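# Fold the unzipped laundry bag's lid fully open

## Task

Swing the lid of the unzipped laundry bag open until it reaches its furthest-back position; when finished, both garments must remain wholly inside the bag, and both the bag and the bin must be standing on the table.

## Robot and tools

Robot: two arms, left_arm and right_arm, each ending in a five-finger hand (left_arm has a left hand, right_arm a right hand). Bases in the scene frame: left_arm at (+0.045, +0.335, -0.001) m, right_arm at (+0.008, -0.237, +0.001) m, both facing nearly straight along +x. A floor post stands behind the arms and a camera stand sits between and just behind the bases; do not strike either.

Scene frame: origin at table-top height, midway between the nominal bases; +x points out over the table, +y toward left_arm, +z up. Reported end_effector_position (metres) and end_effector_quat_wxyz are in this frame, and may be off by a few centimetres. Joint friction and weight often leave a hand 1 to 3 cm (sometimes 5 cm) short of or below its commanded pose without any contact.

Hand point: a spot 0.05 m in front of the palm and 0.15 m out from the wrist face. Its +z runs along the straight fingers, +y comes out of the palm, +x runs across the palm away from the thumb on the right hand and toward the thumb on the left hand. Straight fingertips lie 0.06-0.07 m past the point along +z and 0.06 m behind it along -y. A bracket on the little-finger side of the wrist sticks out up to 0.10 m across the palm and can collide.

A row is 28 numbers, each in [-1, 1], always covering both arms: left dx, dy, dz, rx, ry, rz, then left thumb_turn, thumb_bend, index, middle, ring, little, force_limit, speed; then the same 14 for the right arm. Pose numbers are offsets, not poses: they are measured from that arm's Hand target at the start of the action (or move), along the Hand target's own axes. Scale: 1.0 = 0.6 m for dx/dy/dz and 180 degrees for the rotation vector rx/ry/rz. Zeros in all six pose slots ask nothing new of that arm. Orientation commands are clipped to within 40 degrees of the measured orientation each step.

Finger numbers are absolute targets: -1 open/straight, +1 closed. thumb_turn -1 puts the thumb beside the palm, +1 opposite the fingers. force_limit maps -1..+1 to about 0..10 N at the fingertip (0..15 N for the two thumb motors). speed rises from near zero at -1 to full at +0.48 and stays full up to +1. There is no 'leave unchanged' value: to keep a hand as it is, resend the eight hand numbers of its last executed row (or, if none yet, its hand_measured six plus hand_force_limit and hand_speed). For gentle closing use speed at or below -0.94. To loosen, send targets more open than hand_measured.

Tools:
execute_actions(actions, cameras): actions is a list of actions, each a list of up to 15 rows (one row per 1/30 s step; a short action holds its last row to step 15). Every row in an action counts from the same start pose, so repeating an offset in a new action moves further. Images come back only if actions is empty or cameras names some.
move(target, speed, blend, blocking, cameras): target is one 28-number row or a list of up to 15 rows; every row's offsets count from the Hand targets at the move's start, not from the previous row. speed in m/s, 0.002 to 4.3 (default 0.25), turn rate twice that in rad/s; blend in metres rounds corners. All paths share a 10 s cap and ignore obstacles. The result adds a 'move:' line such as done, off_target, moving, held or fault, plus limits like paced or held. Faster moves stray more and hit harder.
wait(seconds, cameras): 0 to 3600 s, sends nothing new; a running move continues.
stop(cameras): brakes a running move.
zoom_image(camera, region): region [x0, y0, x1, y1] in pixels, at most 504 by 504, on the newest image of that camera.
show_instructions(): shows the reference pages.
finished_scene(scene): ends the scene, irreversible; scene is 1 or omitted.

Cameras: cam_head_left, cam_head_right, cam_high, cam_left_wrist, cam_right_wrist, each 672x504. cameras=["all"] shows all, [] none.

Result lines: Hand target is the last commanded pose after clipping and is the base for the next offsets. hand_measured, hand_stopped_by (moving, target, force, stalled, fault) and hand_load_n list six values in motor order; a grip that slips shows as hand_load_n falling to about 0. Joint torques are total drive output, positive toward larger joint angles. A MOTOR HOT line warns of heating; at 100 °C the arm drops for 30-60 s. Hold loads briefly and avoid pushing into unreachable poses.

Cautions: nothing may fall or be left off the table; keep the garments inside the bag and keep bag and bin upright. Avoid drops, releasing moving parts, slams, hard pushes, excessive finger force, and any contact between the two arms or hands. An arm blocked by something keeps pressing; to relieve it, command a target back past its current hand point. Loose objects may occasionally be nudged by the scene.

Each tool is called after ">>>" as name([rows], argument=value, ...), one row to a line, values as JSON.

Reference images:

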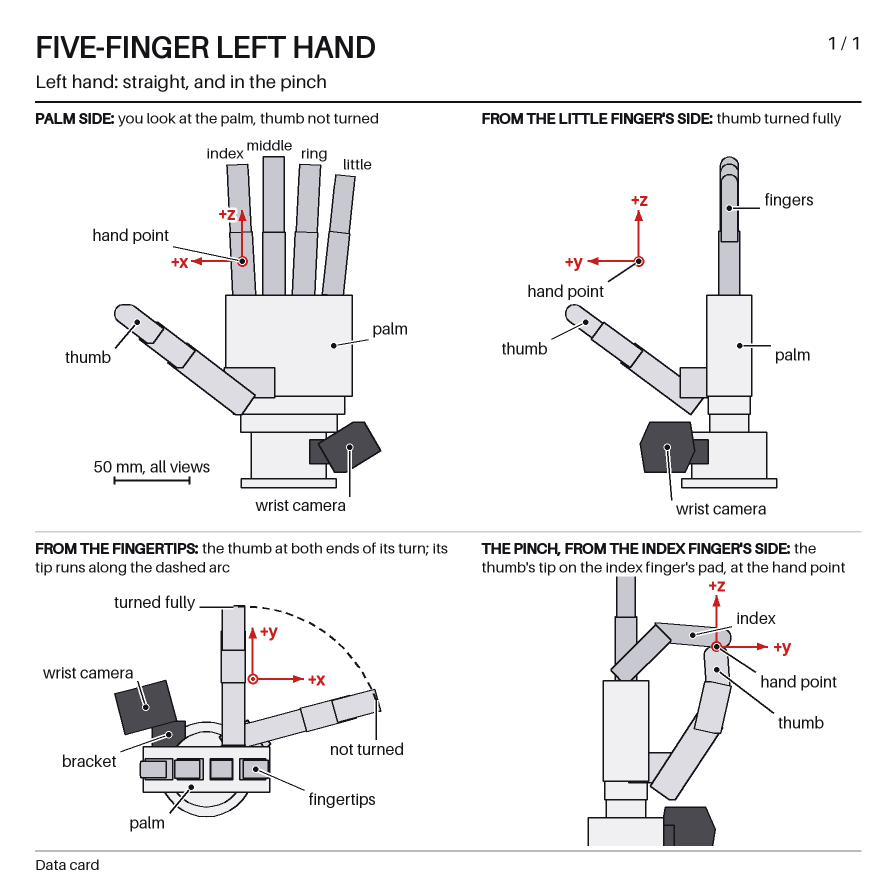

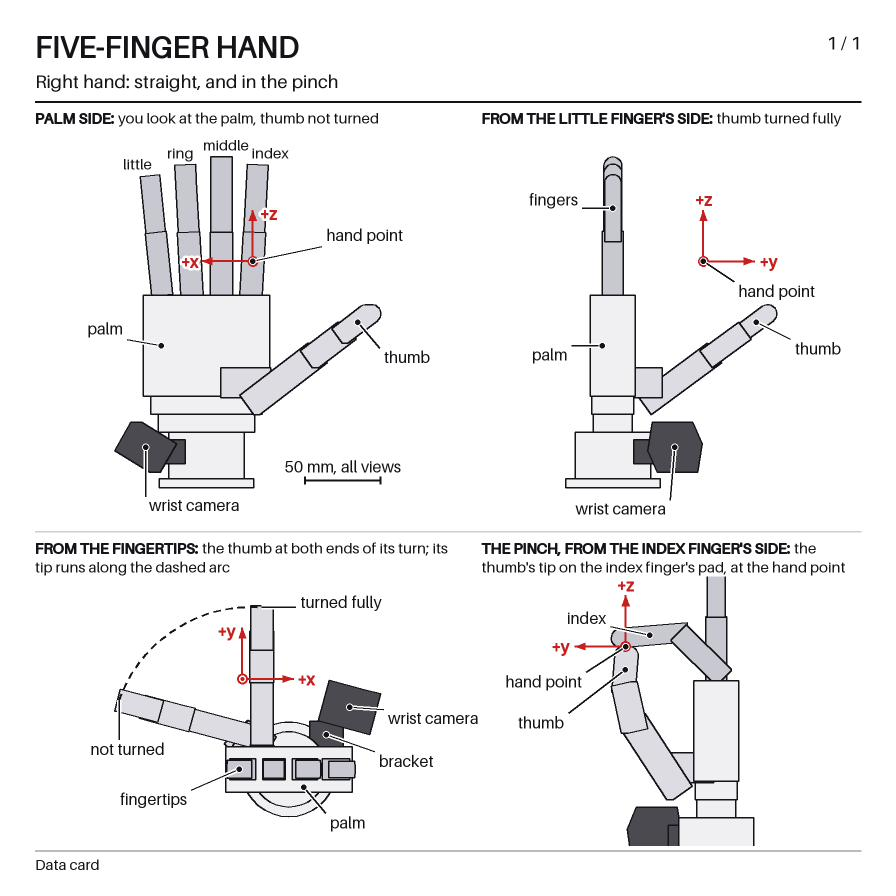

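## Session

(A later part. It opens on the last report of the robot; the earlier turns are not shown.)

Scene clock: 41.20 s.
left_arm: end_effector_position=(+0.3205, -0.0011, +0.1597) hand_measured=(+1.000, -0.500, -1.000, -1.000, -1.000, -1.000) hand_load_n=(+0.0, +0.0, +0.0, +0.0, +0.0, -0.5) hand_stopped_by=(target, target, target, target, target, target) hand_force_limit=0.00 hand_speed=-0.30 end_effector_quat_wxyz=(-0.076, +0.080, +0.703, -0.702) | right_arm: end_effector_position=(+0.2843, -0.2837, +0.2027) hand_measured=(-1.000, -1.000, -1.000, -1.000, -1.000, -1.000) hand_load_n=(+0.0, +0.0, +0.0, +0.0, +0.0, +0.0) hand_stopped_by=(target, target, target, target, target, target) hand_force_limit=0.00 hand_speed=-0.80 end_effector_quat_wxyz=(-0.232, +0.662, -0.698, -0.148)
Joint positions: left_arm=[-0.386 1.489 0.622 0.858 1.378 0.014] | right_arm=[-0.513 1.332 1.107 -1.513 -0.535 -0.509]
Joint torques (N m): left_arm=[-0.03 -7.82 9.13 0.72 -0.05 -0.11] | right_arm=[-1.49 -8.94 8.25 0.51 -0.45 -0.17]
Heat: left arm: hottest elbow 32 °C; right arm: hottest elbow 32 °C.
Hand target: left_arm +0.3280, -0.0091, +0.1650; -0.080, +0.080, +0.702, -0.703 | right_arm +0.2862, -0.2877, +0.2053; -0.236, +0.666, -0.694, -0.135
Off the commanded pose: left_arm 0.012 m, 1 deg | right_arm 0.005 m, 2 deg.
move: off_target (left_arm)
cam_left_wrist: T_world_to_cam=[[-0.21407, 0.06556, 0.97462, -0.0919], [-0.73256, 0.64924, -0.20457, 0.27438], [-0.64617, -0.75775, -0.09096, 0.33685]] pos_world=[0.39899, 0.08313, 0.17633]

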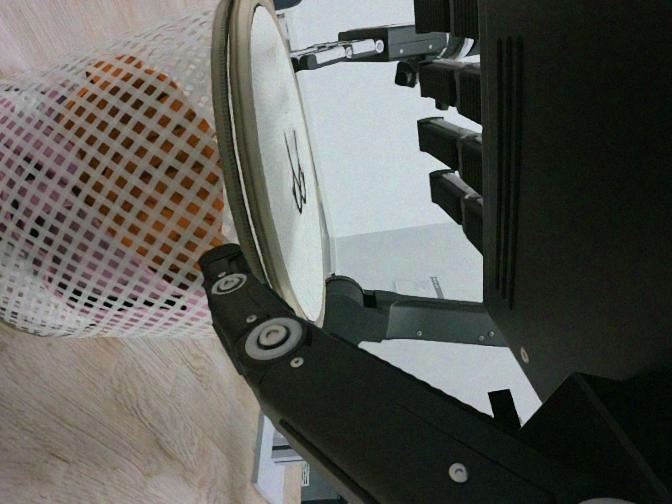

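>>> move(target=[0,-0.0042,0.0133,0,0,0,1,-0.5,-1,-1,-1,-1,0,-0.3,0,0,0,0,0,0,-1,-1,-1,-1,-1,-1,0,-0.8], speed=0.04, cameras=["cam_left_wrist"])

>>> zoom_image(camera="cam_left_wrist", region=[180, 130, 350, 300])

Scene clock: 42.73 s.
left_arm: end_effector_position=(+0.3199, -0.0078, +0.1610) hand_measured=(+1.000, -0.500, -1.000, -1.000, -1.000, -1.000) hand_load_n=(+0.0, +0.5, +0.0, +0.0, +0.0, +0.0) hand_stopped_by=(target, target, target, target, target, target) hand_force_limit=0.00 hand_speed=-0.30 end_effector_quat_wxyz=(-0.076, +0.078, +0.704, -0.702) | right_arm: end_effector_position=(+0.2843, -0.2837, +0.2027) hand_measured=(-1.000, -1.000, -1.000, -1.000, -1.000, -1.000) hand_load_n=(+0.0, +0.0, +0.0, +0.0, +0.0, +0.0) hand_stopped_by=(target, target, target, target, target, target) hand_force_limit=0.00 hand_speed=-0.80 end_effector_quat_wxyz=(-0.232, +0.662, -0.698, -0.148)
Joint positions: left_arm=[-0.403 1.489 0.628 0.849 1.358 0.014] | right_arm=[-0.513 1.332 1.107 -1.513 -0.535 -0.509]
Joint torques (N m): left_arm=[-0.26 -8.18 9.25 0.85 -0.06 -0.1] | right_arm=[-1.61 -8.64 8.36 0.42 -0.44 -0.18]
Heat: left arm: hottest elbow 32 °C; right arm: hottest elbow 32 °C.
Hand target: left_arm +0.3264, -0.0169, +0.1676; -0.080, +0.080, +0.702, -0.703 | right_arm +0.2862, -0.2877, +0.2053; -0.236, +0.666, -0.694, -0.135
Off the commanded pose: left_arm 0.013 m, 1 deg | right_arm 0.005 m, 2 deg.
move: off_target (left_arm)
cam_left_wrist: T_world_to_cam=[[-0.21164, 0.06353, 0.97528, -0.09376], [-0.73511, 0.64726, -0.20168, 0.27884], [-0.64407, -0.75962, -0.09029, 0.33064]] pos_world=[0.39809, 0.07663, 0.17753]

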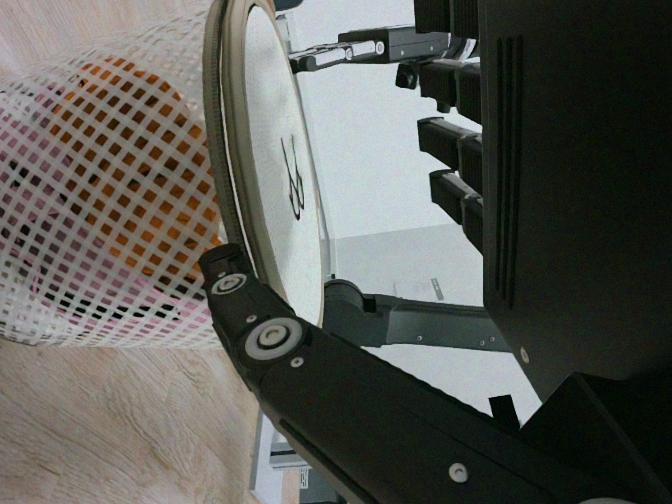

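Scaled by 2.965 from the camera's image (finer frame: 960x720).

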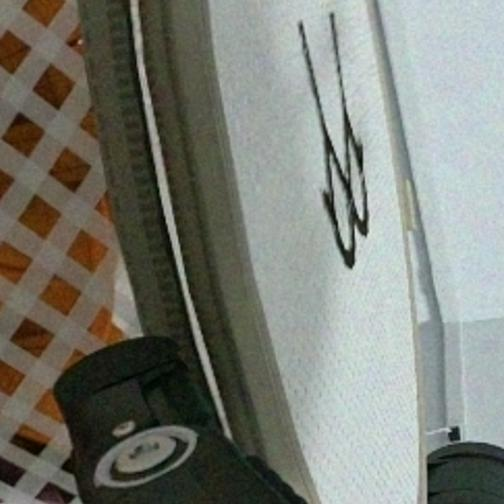

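>>> move([
  [0,-0.005,0,0,0,0,1,-0.5,-1,-1,-1,-1,0,-0.3,0,0,0,0,0,0,-1,-1,-1,-1,-1,-1,0,-0.8],
  [0,-0.005,0.01,0,0,0,1,-0.5,-1,-1,-1,-1,0,-0.3,0,0,0,0,0,0,-1,-1,-1,-1,-1,-1,0,-0.8],
], speed=0.03, cameras=["cam_left_wrist","cam_head_right"])

>>> zoom_image(camera="cam_left_wrist", region=[180, 130, 350, 300])

Scene clock: 44.33 s.
left_arm: end_effector_position=(+0.3190, -0.0133, +0.1621) hand_measured=(+1.000, -0.500, -1.000, -1.000, -1.000, -1.000) hand_load_n=(+0.0, +0.0, +0.0, +0.0, -0.5, +0.0) hand_stopped_by=(target, target, target, target, target, target) hand_force_limit=0.00 hand_speed=-0.30 end_effector_quat_wxyz=(-0.077, +0.076, +0.704, -0.702) | right_arm: end_effector_position=(+0.2843, -0.2837, +0.2027) hand_measured=(-1.000, -1.000, -1.000, -1.000, -1.000, -1.000) hand_load_n=(+0.0, +0.0, +0.0, +0.0, +0.0, +0.0) hand_stopped_by=(target, target, target, target, target, target) hand_force_limit=0.00 hand_speed=-0.80 end_effector_quat_wxyz=(-0.232, +0.662, -0.698, -0.148)
Joint positions: left_arm=[-0.417 1.489 0.635 0.839 1.344 0.014] | right_arm=[-0.513 1.332 1.107 -1.513 -0.535 -0.509]
Joint torques (N m): left_arm=[-0.32 -8.82 9.25 0.94 -0.07 -0.11] | right_arm=[-1.26 -8.82 8.32 0.5 -0.42 -0.17]
Heat: left arm: hottest elbow 33 °C; right arm: hottest elbow 32 °C.
Hand target: left_arm +0.3249, -0.0227, +0.1706; -0.080, +0.080, +0.702, -0.703 | right_arm +0.2862, -0.2877, +0.2053; -0.236, +0.666, -0.694, -0.135
Off the commanded pose: left_arm 0.014 m, 1 deg | right_arm 0.005 m, 2 deg.
move: off_target (left_arm)
cam_left_wrist: T_world_to_cam=[[-0.20759, 0.06149, 0.97628, -0.0962], [-0.73618, 0.64739, -0.19731, 0.28172], [-0.64417, -0.75968, -0.08912, 0.32579]] pos_world=[0.39729, 0.07103, 0.17853]
Images, in order (width x height): cam_head_right 672x504, cam_left_wrist 672x504.

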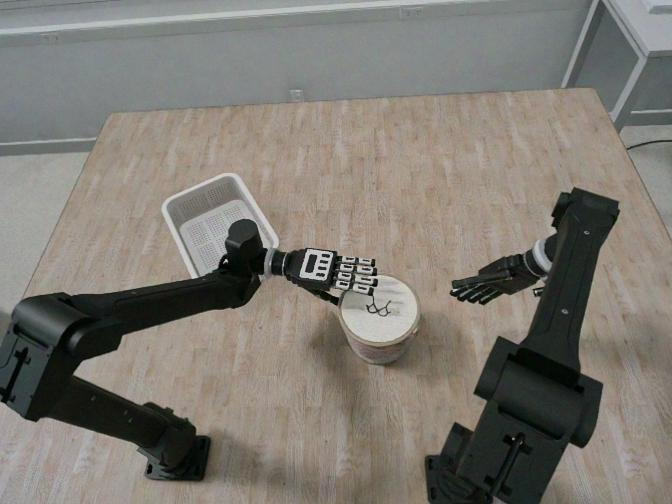

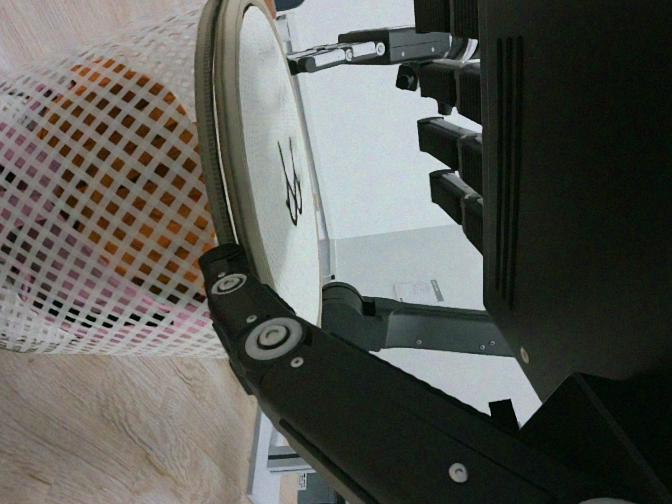

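Scaled by 2.965 from the camera's image (finer frame: 960x720).

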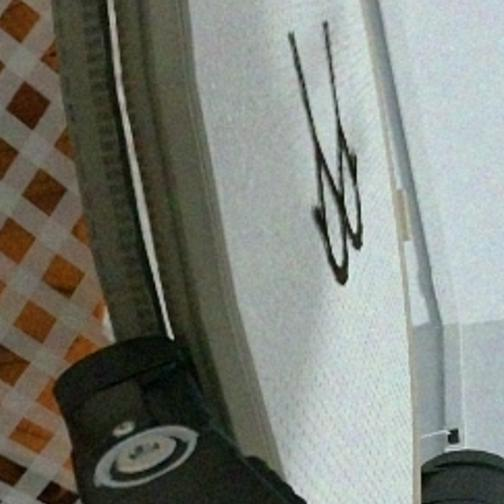

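>>> move(target=[0,-0.0083,0.0033,0,0,0,1,-0.5,-1,-1,-1,-1,0,-0.3,0,0,0,0,0,0,-1,-1,-1,-1,-1,-1,0,-0.8], speed=0.03, cameras=["cam_left_wrist","cam_head_right"])

>>> zoom_image(camera="cam_left_wrist", region=[180, 130, 350, 300])

Scene clock: 45.30 s.
left_arm: end_effector_position=(+0.3192, -0.0150, +0.1624) hand_measured=(+1.000, -0.500, -1.000, -1.000, -1.000, -1.000) hand_load_n=(+0.0, +0.0, +0.0, +0.0, +0.0, +0.0) hand_stopped_by=(target, target, target, target, target, target) hand_force_limit=0.00 hand_speed=-0.30 end_effector_quat_wxyz=(-0.081, +0.072, +0.706, -0.700) | right_arm: end_effector_position=(+0.2843, -0.2837, +0.2027) hand_measured=(-1.000, -1.000, -1.000, -1.000, -1.000, -1.000) hand_load_n=(-0.5, -0.5, +0.0, +0.0, +0.0, +0.0) hand_stopped_by=(target, target, target, target, target, target) hand_force_limit=0.00 hand_speed=-0.80 end_effector_quat_wxyz=(-0.232, +0.662, -0.698, -0.148)
Joint positions: left_arm=[-0.42 1.489 0.64 0.823 1.339 0.012] | right_arm=[-0.513 1.332 1.107 -1.513 -0.535 -0.509]
Joint torques (N m): left_arm=[-0.26 -9.58 9.33 0.96 -0.04 -0.11] | right_arm=[-1.67 -8.94 8.34 0.46 -0.43 -0.16]
Heat: left arm: hottest elbow 33 °C; right arm: hottest elbow 32 °C.
Hand target: left_arm +0.3246, -0.0246, +0.1755; -0.080, +0.080, +0.702, -0.703 | right_arm +0.2862, -0.2877, +0.2053; -0.236, +0.666, -0.694, -0.135
Off the commanded pose: left_arm 0.017 m, 1 deg | right_arm 0.005 m, 2 deg.
move: off_target (left_arm)
cam_left_wrist: T_world_to_cam=[[-0.19687, 0.05635, 0.97881, -0.10028], [-0.73903, 0.6475, -0.18592, 0.28212], [-0.64426, -0.75997, -0.08583, 0.32416]] pos_world=[0.39759, 0.06933, 0.17843]
Images, in order (width x height): cam_head_right 672x504, cam_left_wrist 672x504.

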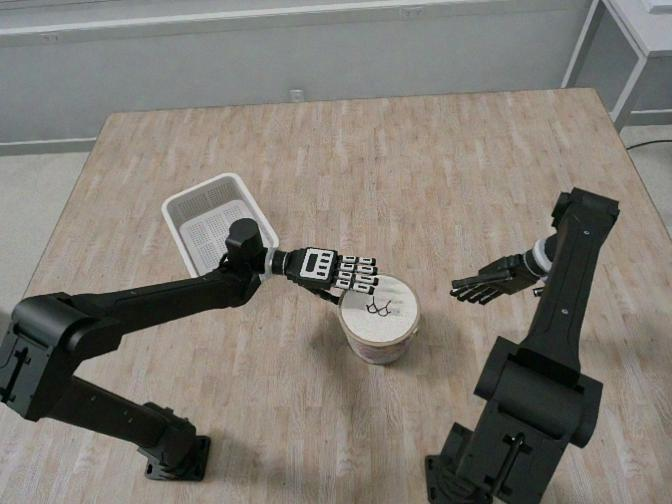

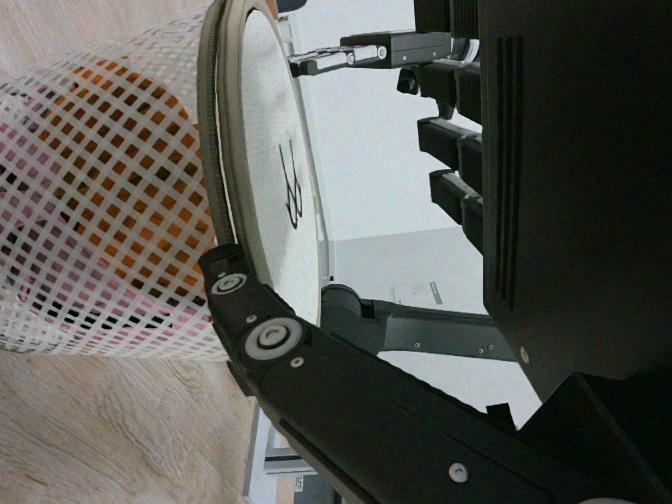

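Scaled by 2.965 from the camera's image (finer frame: 960x720).

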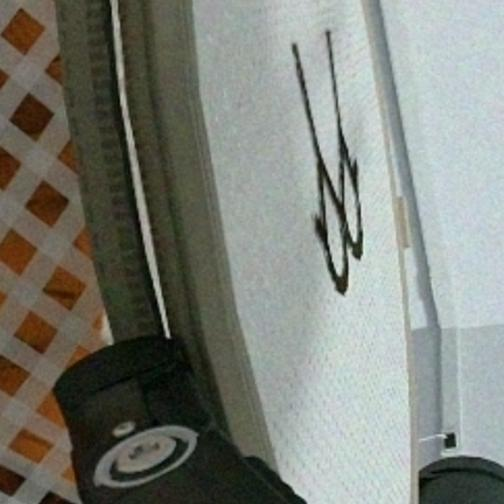

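>>> move(target=[0,-0.0133,0,0,0,0,1,-0.5,-1,-1,-1,-1,0,-0.3,0,0,0,0,0,0,-1,-1,-1,-1,-1,-1,0,-0.8], speed=0.03, cameras=["cam_left_wrist","cam_head_right"])

>>> zoom_image(camera="cam_left_wrist", region=[180, 130, 350, 300])

Scene clock: 46.40 s.
left_arm: end_effector_position=(+0.3196, -0.0152, +0.1679) hand_measured=(+1.000, -0.500, -1.000, -1.000, -1.000, -1.000) hand_load_n=(+0.0, +0.0, +0.0, +0.0, +0.0, +0.0) hand_stopped_by=(target, target, target, target, target, target) hand_force_limit=0.00 hand_speed=-0.30 end_effector_quat_wxyz=(-0.083, +0.069, +0.706, -0.700) | right_arm: end_effector_position=(+0.2843, -0.2837, +0.2027) hand_measured=(-1.000, -1.000, -1.000, -1.000, -1.000, -1.000) hand_load_n=(+0.0, -0.5, +0.0, +0.0, +0.0, +0.0) hand_stopped_by=(target, target, target, target, target, target) hand_force_limit=0.00 hand_speed=-0.80 end_effector_quat_wxyz=(-0.232, +0.662, -0.698, -0.148)
Joint positions: left_arm=[-0.42 1.475 0.647 0.797 1.339 0.01] | right_arm=[-0.513 1.332 1.107 -1.513 -0.535 -0.509]
Joint torques (N m): left_arm=[-0.32 -10.23 9.51 0.81 -0.03 -0.11] | right_arm=[-1.55 -8.82 8.34 0.54 -0.42 -0.17]
Heat: left arm: hottest elbow 33 °C; right arm: hottest elbow 32 °C.
Hand target: left_arm +0.3246, -0.0246, +0.1835; -0.080, +0.080, +0.702, -0.703 | right_arm +0.2862, -0.2877, +0.2053; -0.236, +0.666, -0.694, -0.135
Off the commanded pose: left_arm 0.019 m, 1 deg | right_arm 0.005 m, 2 deg.
move: off_target (left_arm)
cam_left_wrist: T_world_to_cam=[[-0.19028, 0.05376, 0.98026, -0.1079], [-0.74028, 0.64797, -0.17923, 0.28273], [-0.64481, -0.75977, -0.08349, 0.32448]] pos_world=[0.39799, 0.06913, 0.18353]
Images, in order (width x height): cam_head_right 672x504, cam_left_wrist 672x504.

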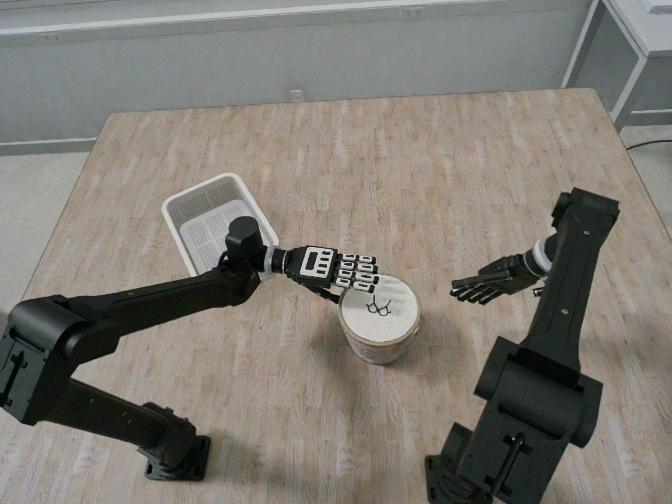

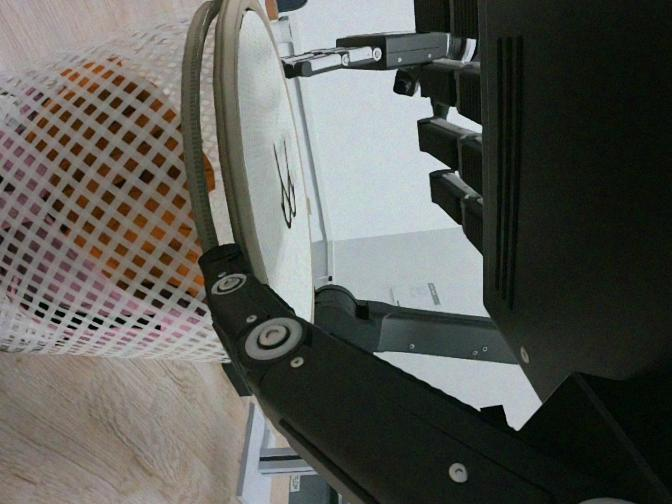

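Scaled by 2.965 from the camera's image (finer frame: 960x720).

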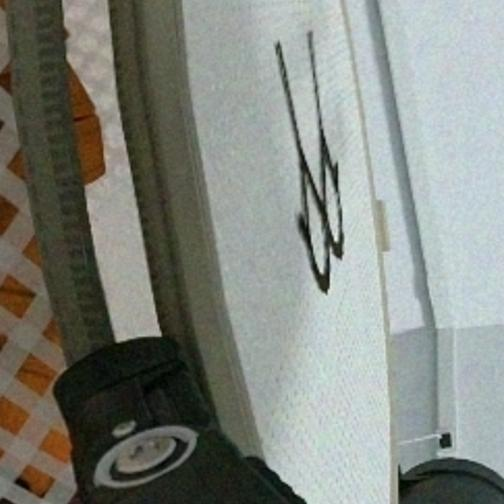

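>>> move([
  [0,-0.015,0.002,0,0,0,1,-0.5,-1,-1,-1,-1,0,-0.3,0,0,0,0,0,0,-1,-1,-1,-1,-1,-1,0,-0.8],
], speed=0.03, cameras=["cam_left_wrist"])

>>> zoom_image(camera="cam_left_wrist", region=[180, 130, 350, 300])

Scene clock: 47.77 s.
left_arm: end_effector_position=(+0.3195, -0.0164, +0.1768) hand_measured=(+1.000, -0.500, -1.000, -1.000, -1.000, -1.000) hand_load_n=(+0.0, +0.0, +0.0, +0.0, +0.0, +0.0) hand_stopped_by=(target, target, target, target, target, target) hand_force_limit=0.00 hand_speed=-0.30 end_effector_quat_wxyz=(-0.083, +0.069, +0.706, -0.700) | right_arm: end_effector_position=(+0.2843, -0.2837, +0.2027) hand_measured=(-1.000, -1.000, -1.000, -1.000, -1.000, -1.000) hand_load_n=(+0.0, +0.0, +0.0, +0.0, +0.0, +0.0) hand_stopped_by=(target, target, target, target, target, target) hand_force_limit=0.00 hand_speed=-0.80 end_effector_quat_wxyz=(-0.232, +0.662, -0.698, -0.148)
Joint positions: left_arm=[-0.423 1.454 0.657 0.767 1.336 0.009] | right_arm=[-0.513 1.332 1.107 -1.513 -0.535 -0.509]
Joint torques (N m): left_arm=[-0.67 -9.82 9.68 0.92 -0.04 -0.1] | right_arm=[-1.55 -8.82 8.31 0.5 -0.42 -0.16]
Heat: left arm: hottest elbow 33 °C; right arm: hottest elbow 32 °C.
Hand target: left_arm +0.3242, -0.0258, +0.1926; -0.080, +0.080, +0.702, -0.703 | right_arm +0.2862, -0.2877, +0.2053; -0.236, +0.666, -0.694, -0.135
Off the commanded pose: left_arm 0.019 m, 1 deg | right_arm 0.005 m, 2 deg.
move: off_target (left_arm)
cam_left_wrist: T_world_to_cam=[[-0.18992, 0.05371, 0.98033, -0.11672], [-0.74036, 0.64796, -0.17893, 0.28501], [-0.64482, -0.75978, -0.0833, 0.32435]] pos_world=[0.39799, 0.06803, 0.19243]

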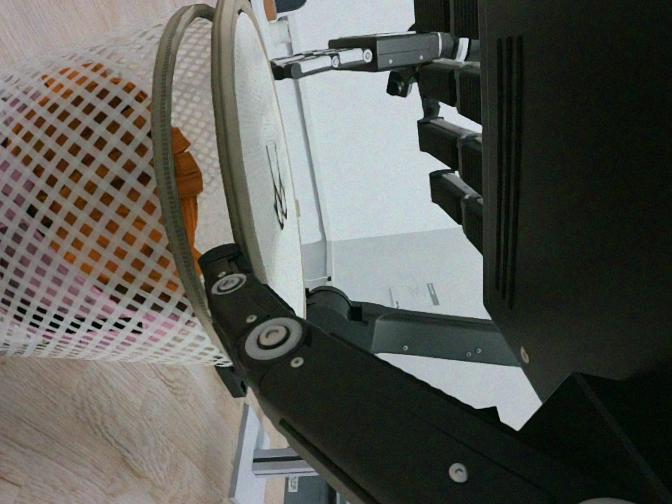

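Scaled by 2.965 from the camera's image (finer frame: 960x720).

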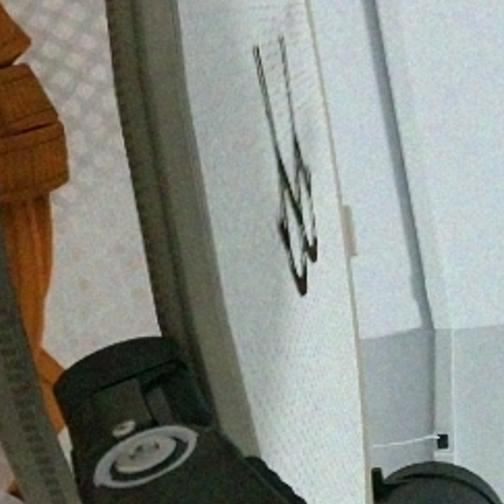

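>>> move([
  [0,-0.0083,0.0267,0,0,0,1,-0.5,-1,-1,-1,-1,0,-0.3,0,0,0,0,0,0,-1,-1,-1,-1,-1,-1,0,-0.8],
], speed=0.03, cameras=["cam_left_wrist","cam_head_right","cam_right_wrist"])

>>> zoom_image(camera="cam_left_wrist", region=[180, 130, 350, 300])

Scene clock: 49.13 s.
left_arm: end_effector_position=(+0.3156, -0.0316, +0.1800) hand_measured=(+1.000, -0.500, -1.000, -1.000, -1.000, -1.000) hand_load_n=(+0.5, +0.0, +0.0, +0.0, +0.0, +0.0) hand_stopped_by=(target, target, target, target, target, target) hand_force_limit=0.00 hand_speed=-0.30 end_effector_quat_wxyz=(-0.085, +0.068, +0.707, -0.699) | right_arm: end_effector_position=(+0.2843, -0.2837, +0.2027) hand_measured=(-1.000, -1.000, -1.000, -1.000, -1.000, -1.000) hand_load_n=(+0.0, +0.0, +0.0, +0.0, +0.0, +0.0) hand_stopped_by=(target, target, target, target, target, target) hand_force_limit=0.00 hand_speed=-0.80 end_effector_quat_wxyz=(-0.232, +0.662, -0.698, -0.148)
Joint positions: left_arm=[-0.463 1.454 0.671 0.748 1.297 0.009] | right_arm=[-0.513 1.332 1.107 -1.513 -0.535 -0.509]
Joint torques (N m): left_arm=[-0.15 -10.34 9.95 0.83 -0.05 -0.09] | right_arm=[-1.55 -9.05 8.34 0.42 -0.42 -0.17]
Heat: left arm: hottest elbow 33 °C; right arm: hottest elbow 32 °C.
Hand target: left_arm +0.3207, -0.0413, +0.1975; -0.080, +0.080, +0.702, -0.703 | right_arm +0.2862, -0.2877, +0.2053; -0.236, +0.666, -0.694, -0.135
Off the commanded pose: left_arm 0.021 m, 2 deg | right_arm 0.005 m, 2 deg.
move: off_target (left_arm)
cam_left_wrist: T_world_to_cam=[[-0.18677, 0.05092, 0.98108, -0.12089], [-0.7404, 0.64909, -0.17464, 0.29185], [-0.6457, -0.75901, -0.08353, 0.31081]] pos_world=[0.39419, 0.05263, 0.19553]
cam_right_wrist: T_world_to_cam=[[-0.95674, -0.12025, -0.26494, 0.29725], [-0.29075, 0.42914, 0.85516, 0.02535], [0.01086, 0.8952, -0.44553, 0.45217]] pos_world=[0.28685, -0.37992, 0.25854]
Images, in order (width x height): cam_head_right 672x504, cam_left_wrist 672x504, cam_right_wrist 672x504.

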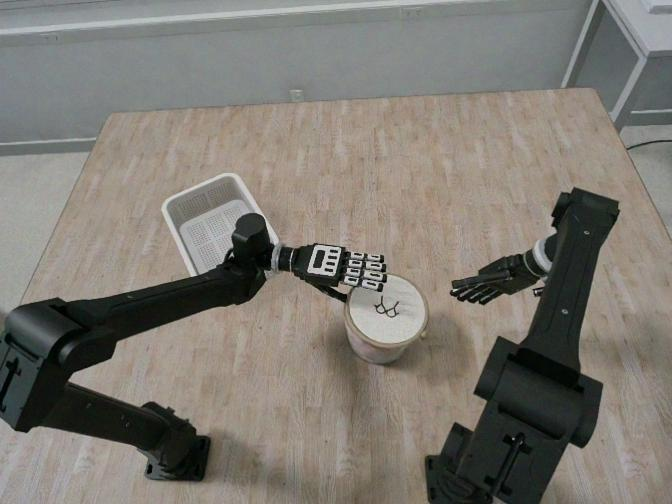

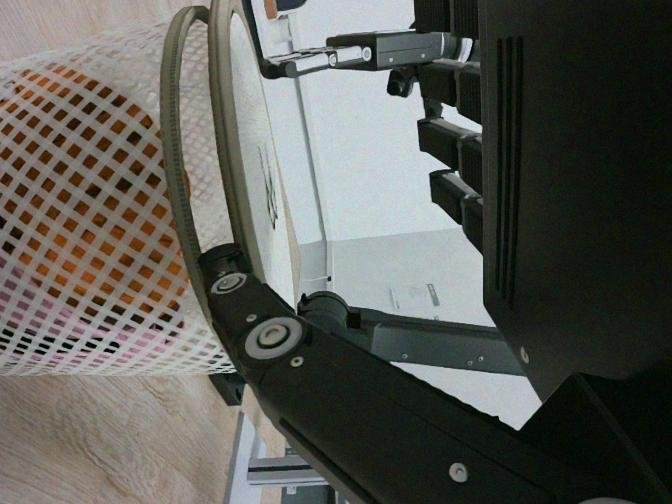

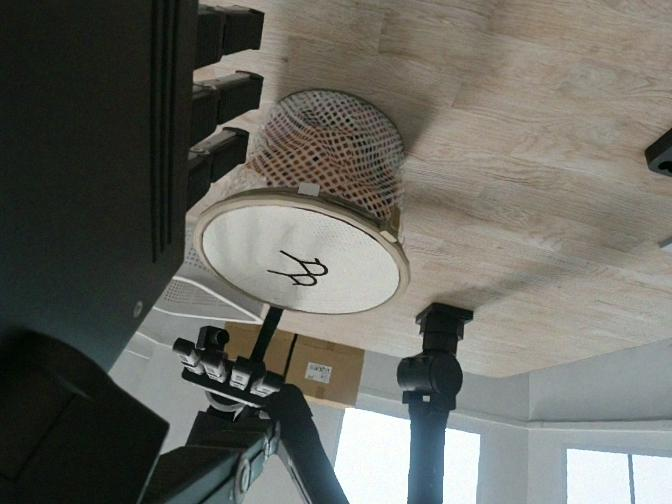

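Scaled by 2.965 from the camera's image (finer frame: 960x720).

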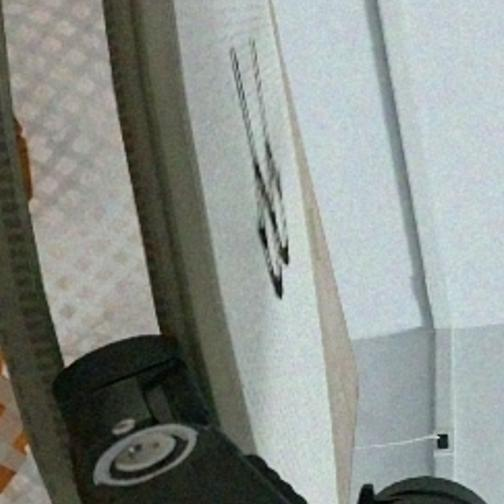

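>>> zoom_image(camera="cam_head_right", region=[310, 250, 450, 380])

Scaled by 3.600 from the camera's image (finer frame: 960x720).

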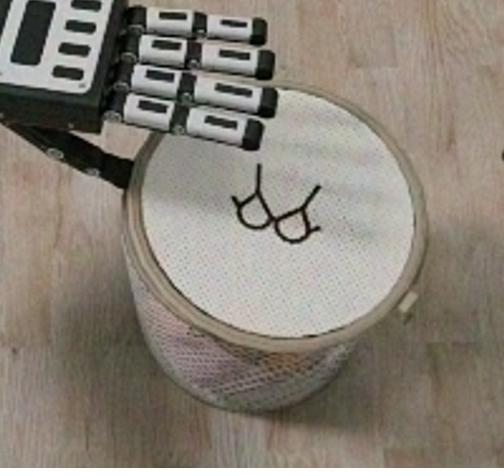

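>>> move([
  [0,0,-0.0167,0,0,0,1,-0.5,-0.3,-0.3,-0.3,-0.3,-0.8,-0.5,0,0,0,0,0,0,-1,-1,-1,-1,-1,-1,0,-0.8],
], speed=0.03, cameras=["cam_left_wrist","cam_head_right","cam_right_wrist"])

>>> zoom_image(camera="cam_head_right", region=[310, 250, 450, 380])

>>> zoom_image(camera="cam_left_wrist", region=[180, 130, 350, 300])

Scene clock: 52.90 s.
left_arm: end_effector_position=(+0.3123, -0.0302, +0.1819) hand_measured=(+1.000, -0.500, -0.300, -0.300, -0.300, -0.300) hand_load_n=(+0.0, +0.0, +0.0, +0.0, +0.0, +0.0) hand_stopped_by=(target, target, target, target, target, target) hand_force_limit=-0.80 hand_speed=-0.50 end_effector_quat_wxyz=(-0.089, +0.075, +0.706, -0.699) | right_arm: end_effector_position=(+0.2843, -0.2837, +0.2027) hand_measured=(-1.000, -1.000, -1.000, -1.000, -1.000, -1.000) hand_load_n=(+0.0, +0.0, +0.0, +0.0, +0.0, +0.0) hand_stopped_by=(target, target, target, target, target, target) hand_force_limit=0.00 hand_speed=-0.80 end_effector_quat_wxyz=(-0.232, +0.662, -0.698, -0.148)
Joint positions: left_arm=[-0.463 1.449 0.671 0.747 1.314 0.009] | right_arm=[-0.513 1.332 1.107 -1.513 -0.535 -0.509]
Joint torques (N m): left_arm=[1.73 -10.05 9.52 0.87 0.25 -0.07] | right_arm=[-1.49 -9 8.35 0.47 -0.43 -0.16]
Heat: left arm: hottest elbow 33 °C; right arm: hottest elbow 32 °C.
Hand target: left_arm +0.3229, -0.0316, +0.1974; -0.080, +0.080, +0.702, -0.703 | right_arm +0.2862, -0.2877, +0.2053; -0.236, +0.666, -0.694, -0.135
Off the commanded pose: left_arm 0.019 m, 1 deg | right_arm 0.005 m, 2 deg.
move: off_target (left_arm)
cam_left_wrist: T_world_to_cam=[[-0.18857, 0.05608, 0.98046, -0.12278], [-0.72922, 0.66071, -0.17804, 0.28627], [-0.65778, -0.74855, -0.0837, 0.31406]] pos_world=[0.39218, 0.05284, 0.19763]
cam_right_wrist: T_world_to_cam=[[-0.95674, -0.12025, -0.26494, 0.29725], [-0.29075, 0.42914, 0.85516, 0.02535], [0.01086, 0.8952, -0.44553, 0.45217]] pos_world=[0.28685, -0.37992, 0.25854]
Images, in order (width x height): cam_head_right 672x504, cam_left_wrist 672x504, cam_right_wrist 672x504.

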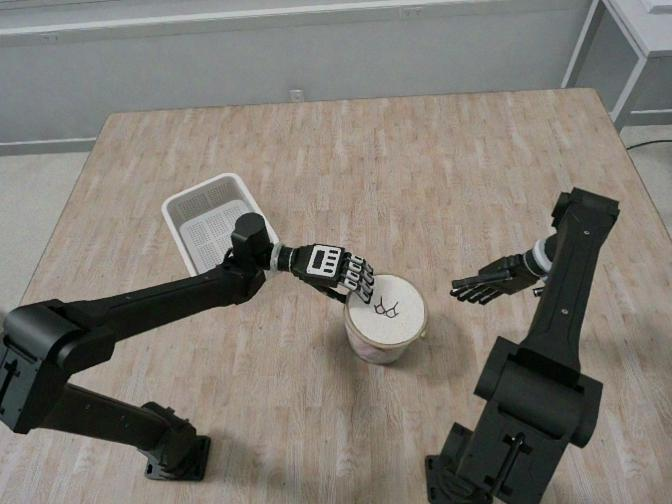

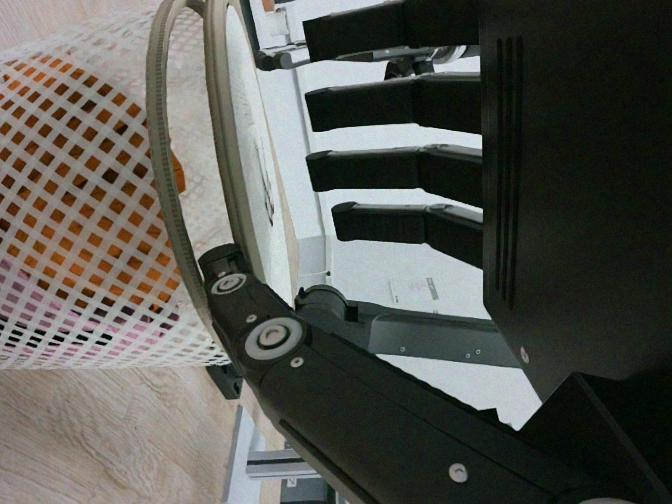

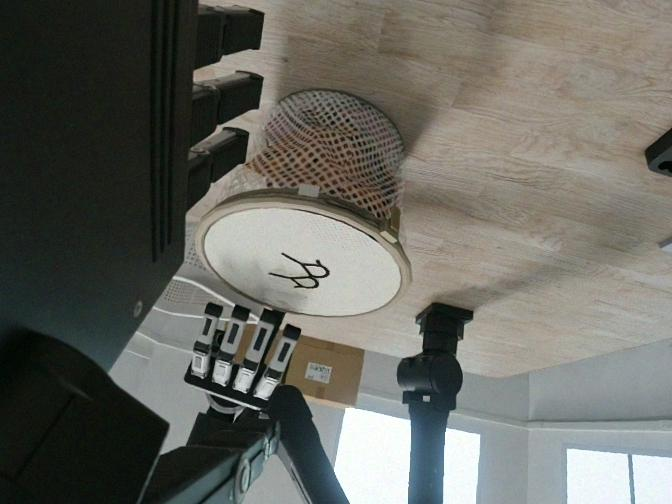

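Scaled by 3.600 from the camera's image (finer frame: 960x720).

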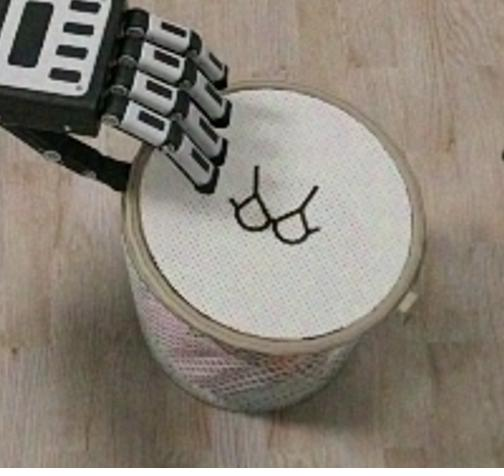

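Scaled by 2.965 from the camera's image (finer frame: 960x720).

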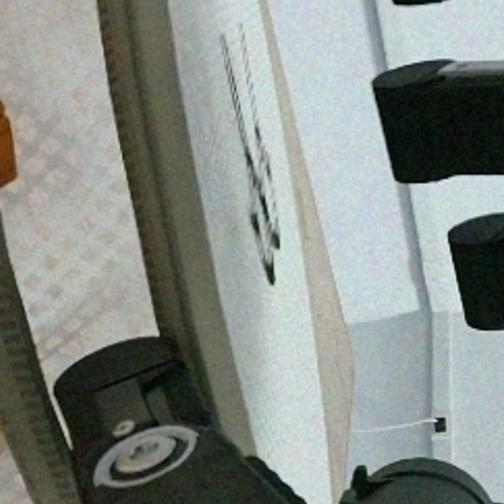

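>>> move([
  [0,-0.0667,0.0300,-0.0833,0,0,1,-0.5,-0.3,-0.3,-0.3,-0.3,-0.8,-0.5,0,0,0,0,0,0,-1,-1,-1,-1,-1,-1,0,-0.8],
], speed=0.05, cameras=["cam_left_wrist","cam_head_right","cam_right_wrist"])

>>> zoom_image(camera="cam_left_wrist", region=[150, 130, 350, 300])

Scene clock: 57.57 s.
left_arm: end_effector_position=(+0.3130, -0.0390, +0.2156) hand_measured=(+1.000, -0.500, -0.300, -0.300, -0.300, -0.300) hand_load_n=(+0.0, +0.0, +0.0, +0.0, +0.0, +0.0) hand_stopped_by=(target, target, target, target, target, target) hand_force_limit=-0.80 hand_speed=-0.50 end_effector_quat_wxyz=(-0.087, +0.065, +0.794, -0.598) | right_arm: end_effector_position=(+0.2843, -0.2837, +0.2027) hand_measured=(-1.000, -1.000, -1.000, -1.000, -1.000, -1.000) hand_load_n=(+0.0, +0.0, +0.0, +0.0, +0.0, +0.0) hand_stopped_by=(target, target, target, target, target, target) hand_force_limit=0.00 hand_speed=-0.80 end_effector_quat_wxyz=(-0.232, +0.662, -0.698, -0.148)
Joint positions: left_arm=[-0.534 1.313 0.936 -0.331 1.143 0.598] | right_arm=[-0.513 1.332 1.107 -1.513 -0.535 -0.509]
Joint torques (N m): left_arm=[-0.26 -9.93 12.22 0.75 0.47 0.26] | right_arm=[-1.49 -8.88 8.32 0.43 -0.43 -0.17]
Heat: left arm: hottest elbow 33 °C; right arm: hottest elbow 32 °C.
Hand target: left_arm +0.3189, -0.0492, +0.2376; -0.069, +0.090, +0.788, -0.605 | right_arm +0.2862, -0.2877, +0.2053; -0.236, +0.666, -0.694, -0.135
Off the commanded pose: left_arm 0.025 m, 4 deg | right_arm 0.005 m, 2 deg.
move: off_target (left_arm)
cam_left_wrist: T_world_to_cam=[[-0.20734, -0.20705, 0.95611, -0.15422], [-0.73508, 0.67786, -0.01262, 0.26541], [-0.64549, -0.70544, -0.29274, 0.35363]] pos_world=[0.39139, 0.03762, 0.25432]
cam_right_wrist: T_world_to_cam=[[-0.95674, -0.12025, -0.26494, 0.29725], [-0.29075, 0.42914, 0.85516, 0.02535], [0.01086, 0.8952, -0.44553, 0.45217]] pos_world=[0.28685, -0.37992, 0.25854]
Images, in order (width x height): cam_head_right 672x504, cam_left_wrist 672x504, cam_right_wrist 672x504.

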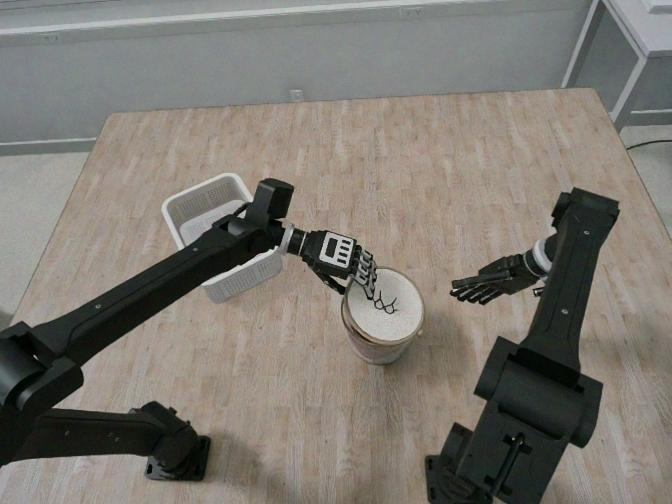

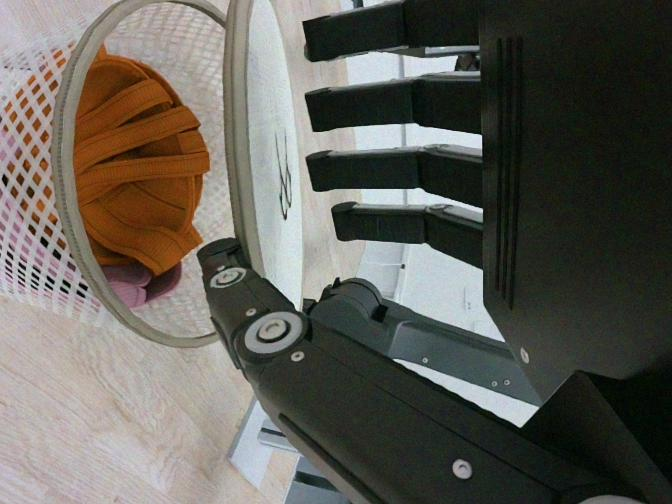

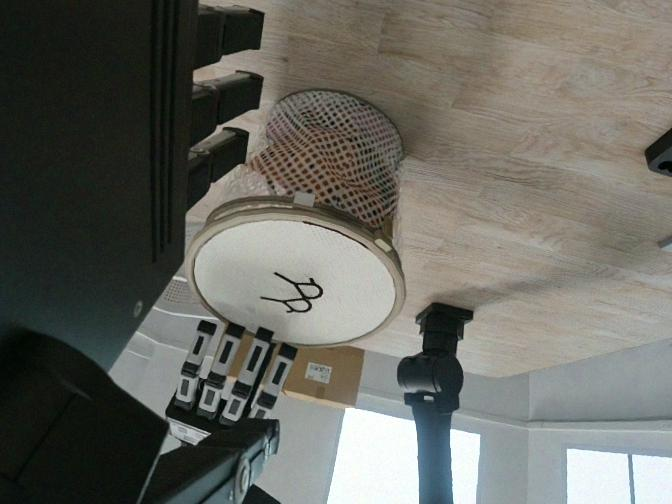

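Scaled by 2.520 from the camera's image (finer frame: 960x720).

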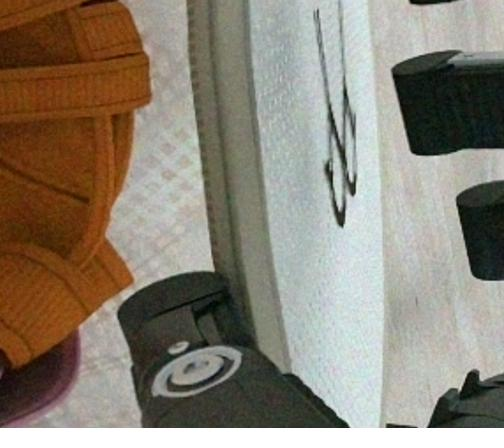

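>>> move([
  [0,-0.0882,0.0340,-0.1078,0,0,1,-0.5,-0.3,-0.3,-0.3,-0.3,-0.8,-0.5,0,0,0,0,0,0,-1,-1,-1,-1,-1,-1,0,-0.8],
], speed=0.05, cameras=["cam_left_wrist","cam_head_right","cam_right_wrist"])

>>> zoom_image(camera="cam_left_wrist", region=[150, 130, 350, 300])

Scene clock: 62.90 s.
left_arm: end_effector_position=(+0.3063, -0.0700, +0.2711) hand_measured=(+1.000, -0.500, -0.300, -0.300, -0.300, -0.300) hand_load_n=(+0.0, +0.0, +0.0, +0.0, +0.0, +0.0) hand_stopped_by=(target, target, target, target, target, target) hand_force_limit=-0.80 hand_speed=-0.50 end_effector_quat_wxyz=(-0.062, +0.083, +0.882, -0.460) | right_arm: end_effector_position=(+0.2843, -0.2837, +0.2027) hand_measured=(-1.000, -1.000, -1.000, -1.000, -1.000, -1.000) hand_load_n=(+0.0, +0.0, +0.0, +0.0, +0.0, +0.0) hand_stopped_by=(target, target, target, target, target, target) hand_force_limit=0.00 hand_speed=-0.80 end_effector_quat_wxyz=(-0.232, +0.662, -0.698, -0.148)
Joint positions: left_arm=[-0.703 1.362 1.303 -0.905 0.804 0.763] | right_arm=[-0.513 1.332 1.107 -1.513 -0.535 -0.509]
Joint torques (N m): left_arm=[-0.09 -8.88 12.92 0.55 0.42 0.25] | right_arm=[-1.73 -9 8.35 0.49 -0.43 -0.15]
Heat: left arm: hottest elbow 34 °C; right arm: hottest elbow 32 °C.
Hand target: left_arm +0.3113, -0.0817, +0.2834; -0.053, +0.100, +0.879, -0.464 | right_arm +0.2862, -0.2877, +0.2053; -0.236, +0.666, -0.694, -0.135
Off the commanded pose: left_arm 0.018 m, 2 deg | right_arm 0.005 m, 2 deg.
move: off_target (left_arm)
cam_left_wrist: T_world_to_cam=[[-0.2958, -0.49117, 0.8193, -0.17086], [-0.73368, 0.66607, 0.13442, 0.24112], [-0.61173, -0.56134, -0.55739, 0.41511]] pos_world=[0.3803, -0.0115, 0.33895]
cam_right_wrist: T_world_to_cam=[[-0.95674, -0.12025, -0.26494, 0.29725], [-0.29075, 0.42914, 0.85516, 0.02535], [0.01086, 0.8952, -0.44553, 0.45217]] pos_world=[0.28685, -0.37992, 0.25854]
Images, in order (width x height): cam_head_right 672x504, cam_left_wrist 672x504, cam_right_wrist 672x504.

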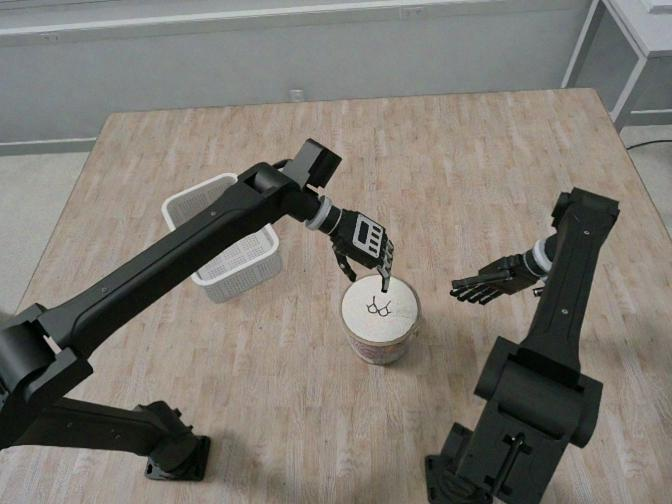

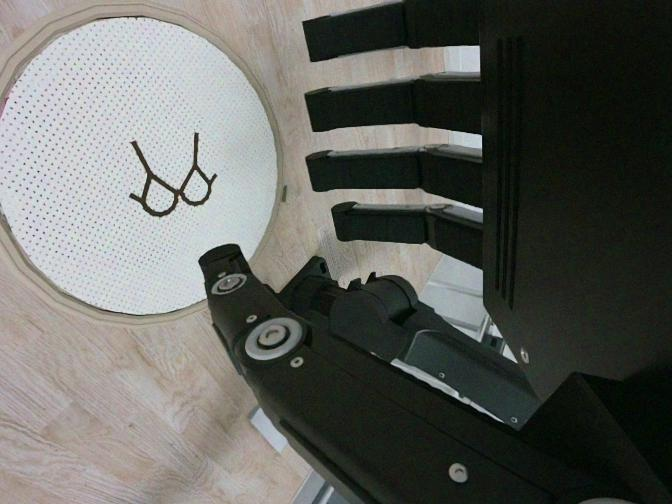

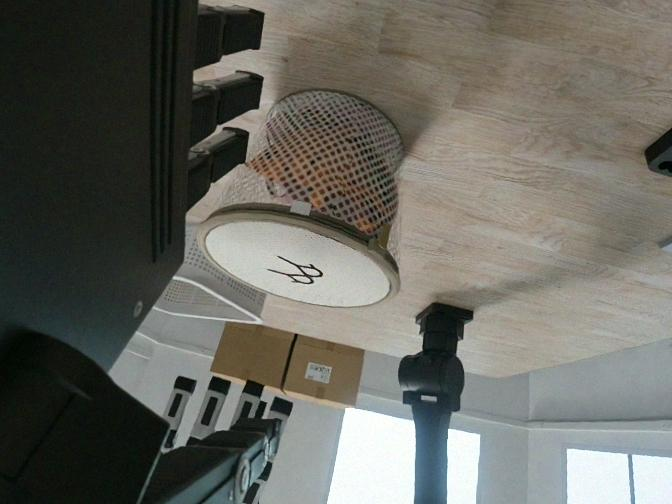

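Scaled by 2.520 from the camera's image (finer frame: 960x720).

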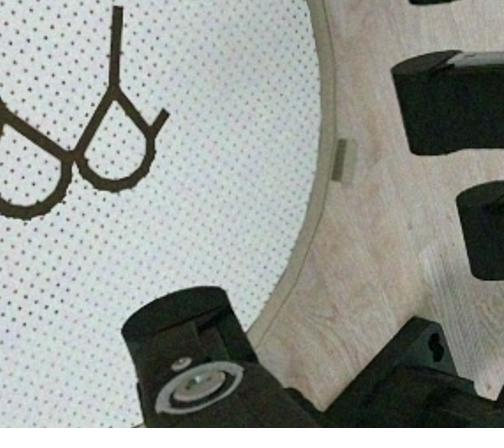

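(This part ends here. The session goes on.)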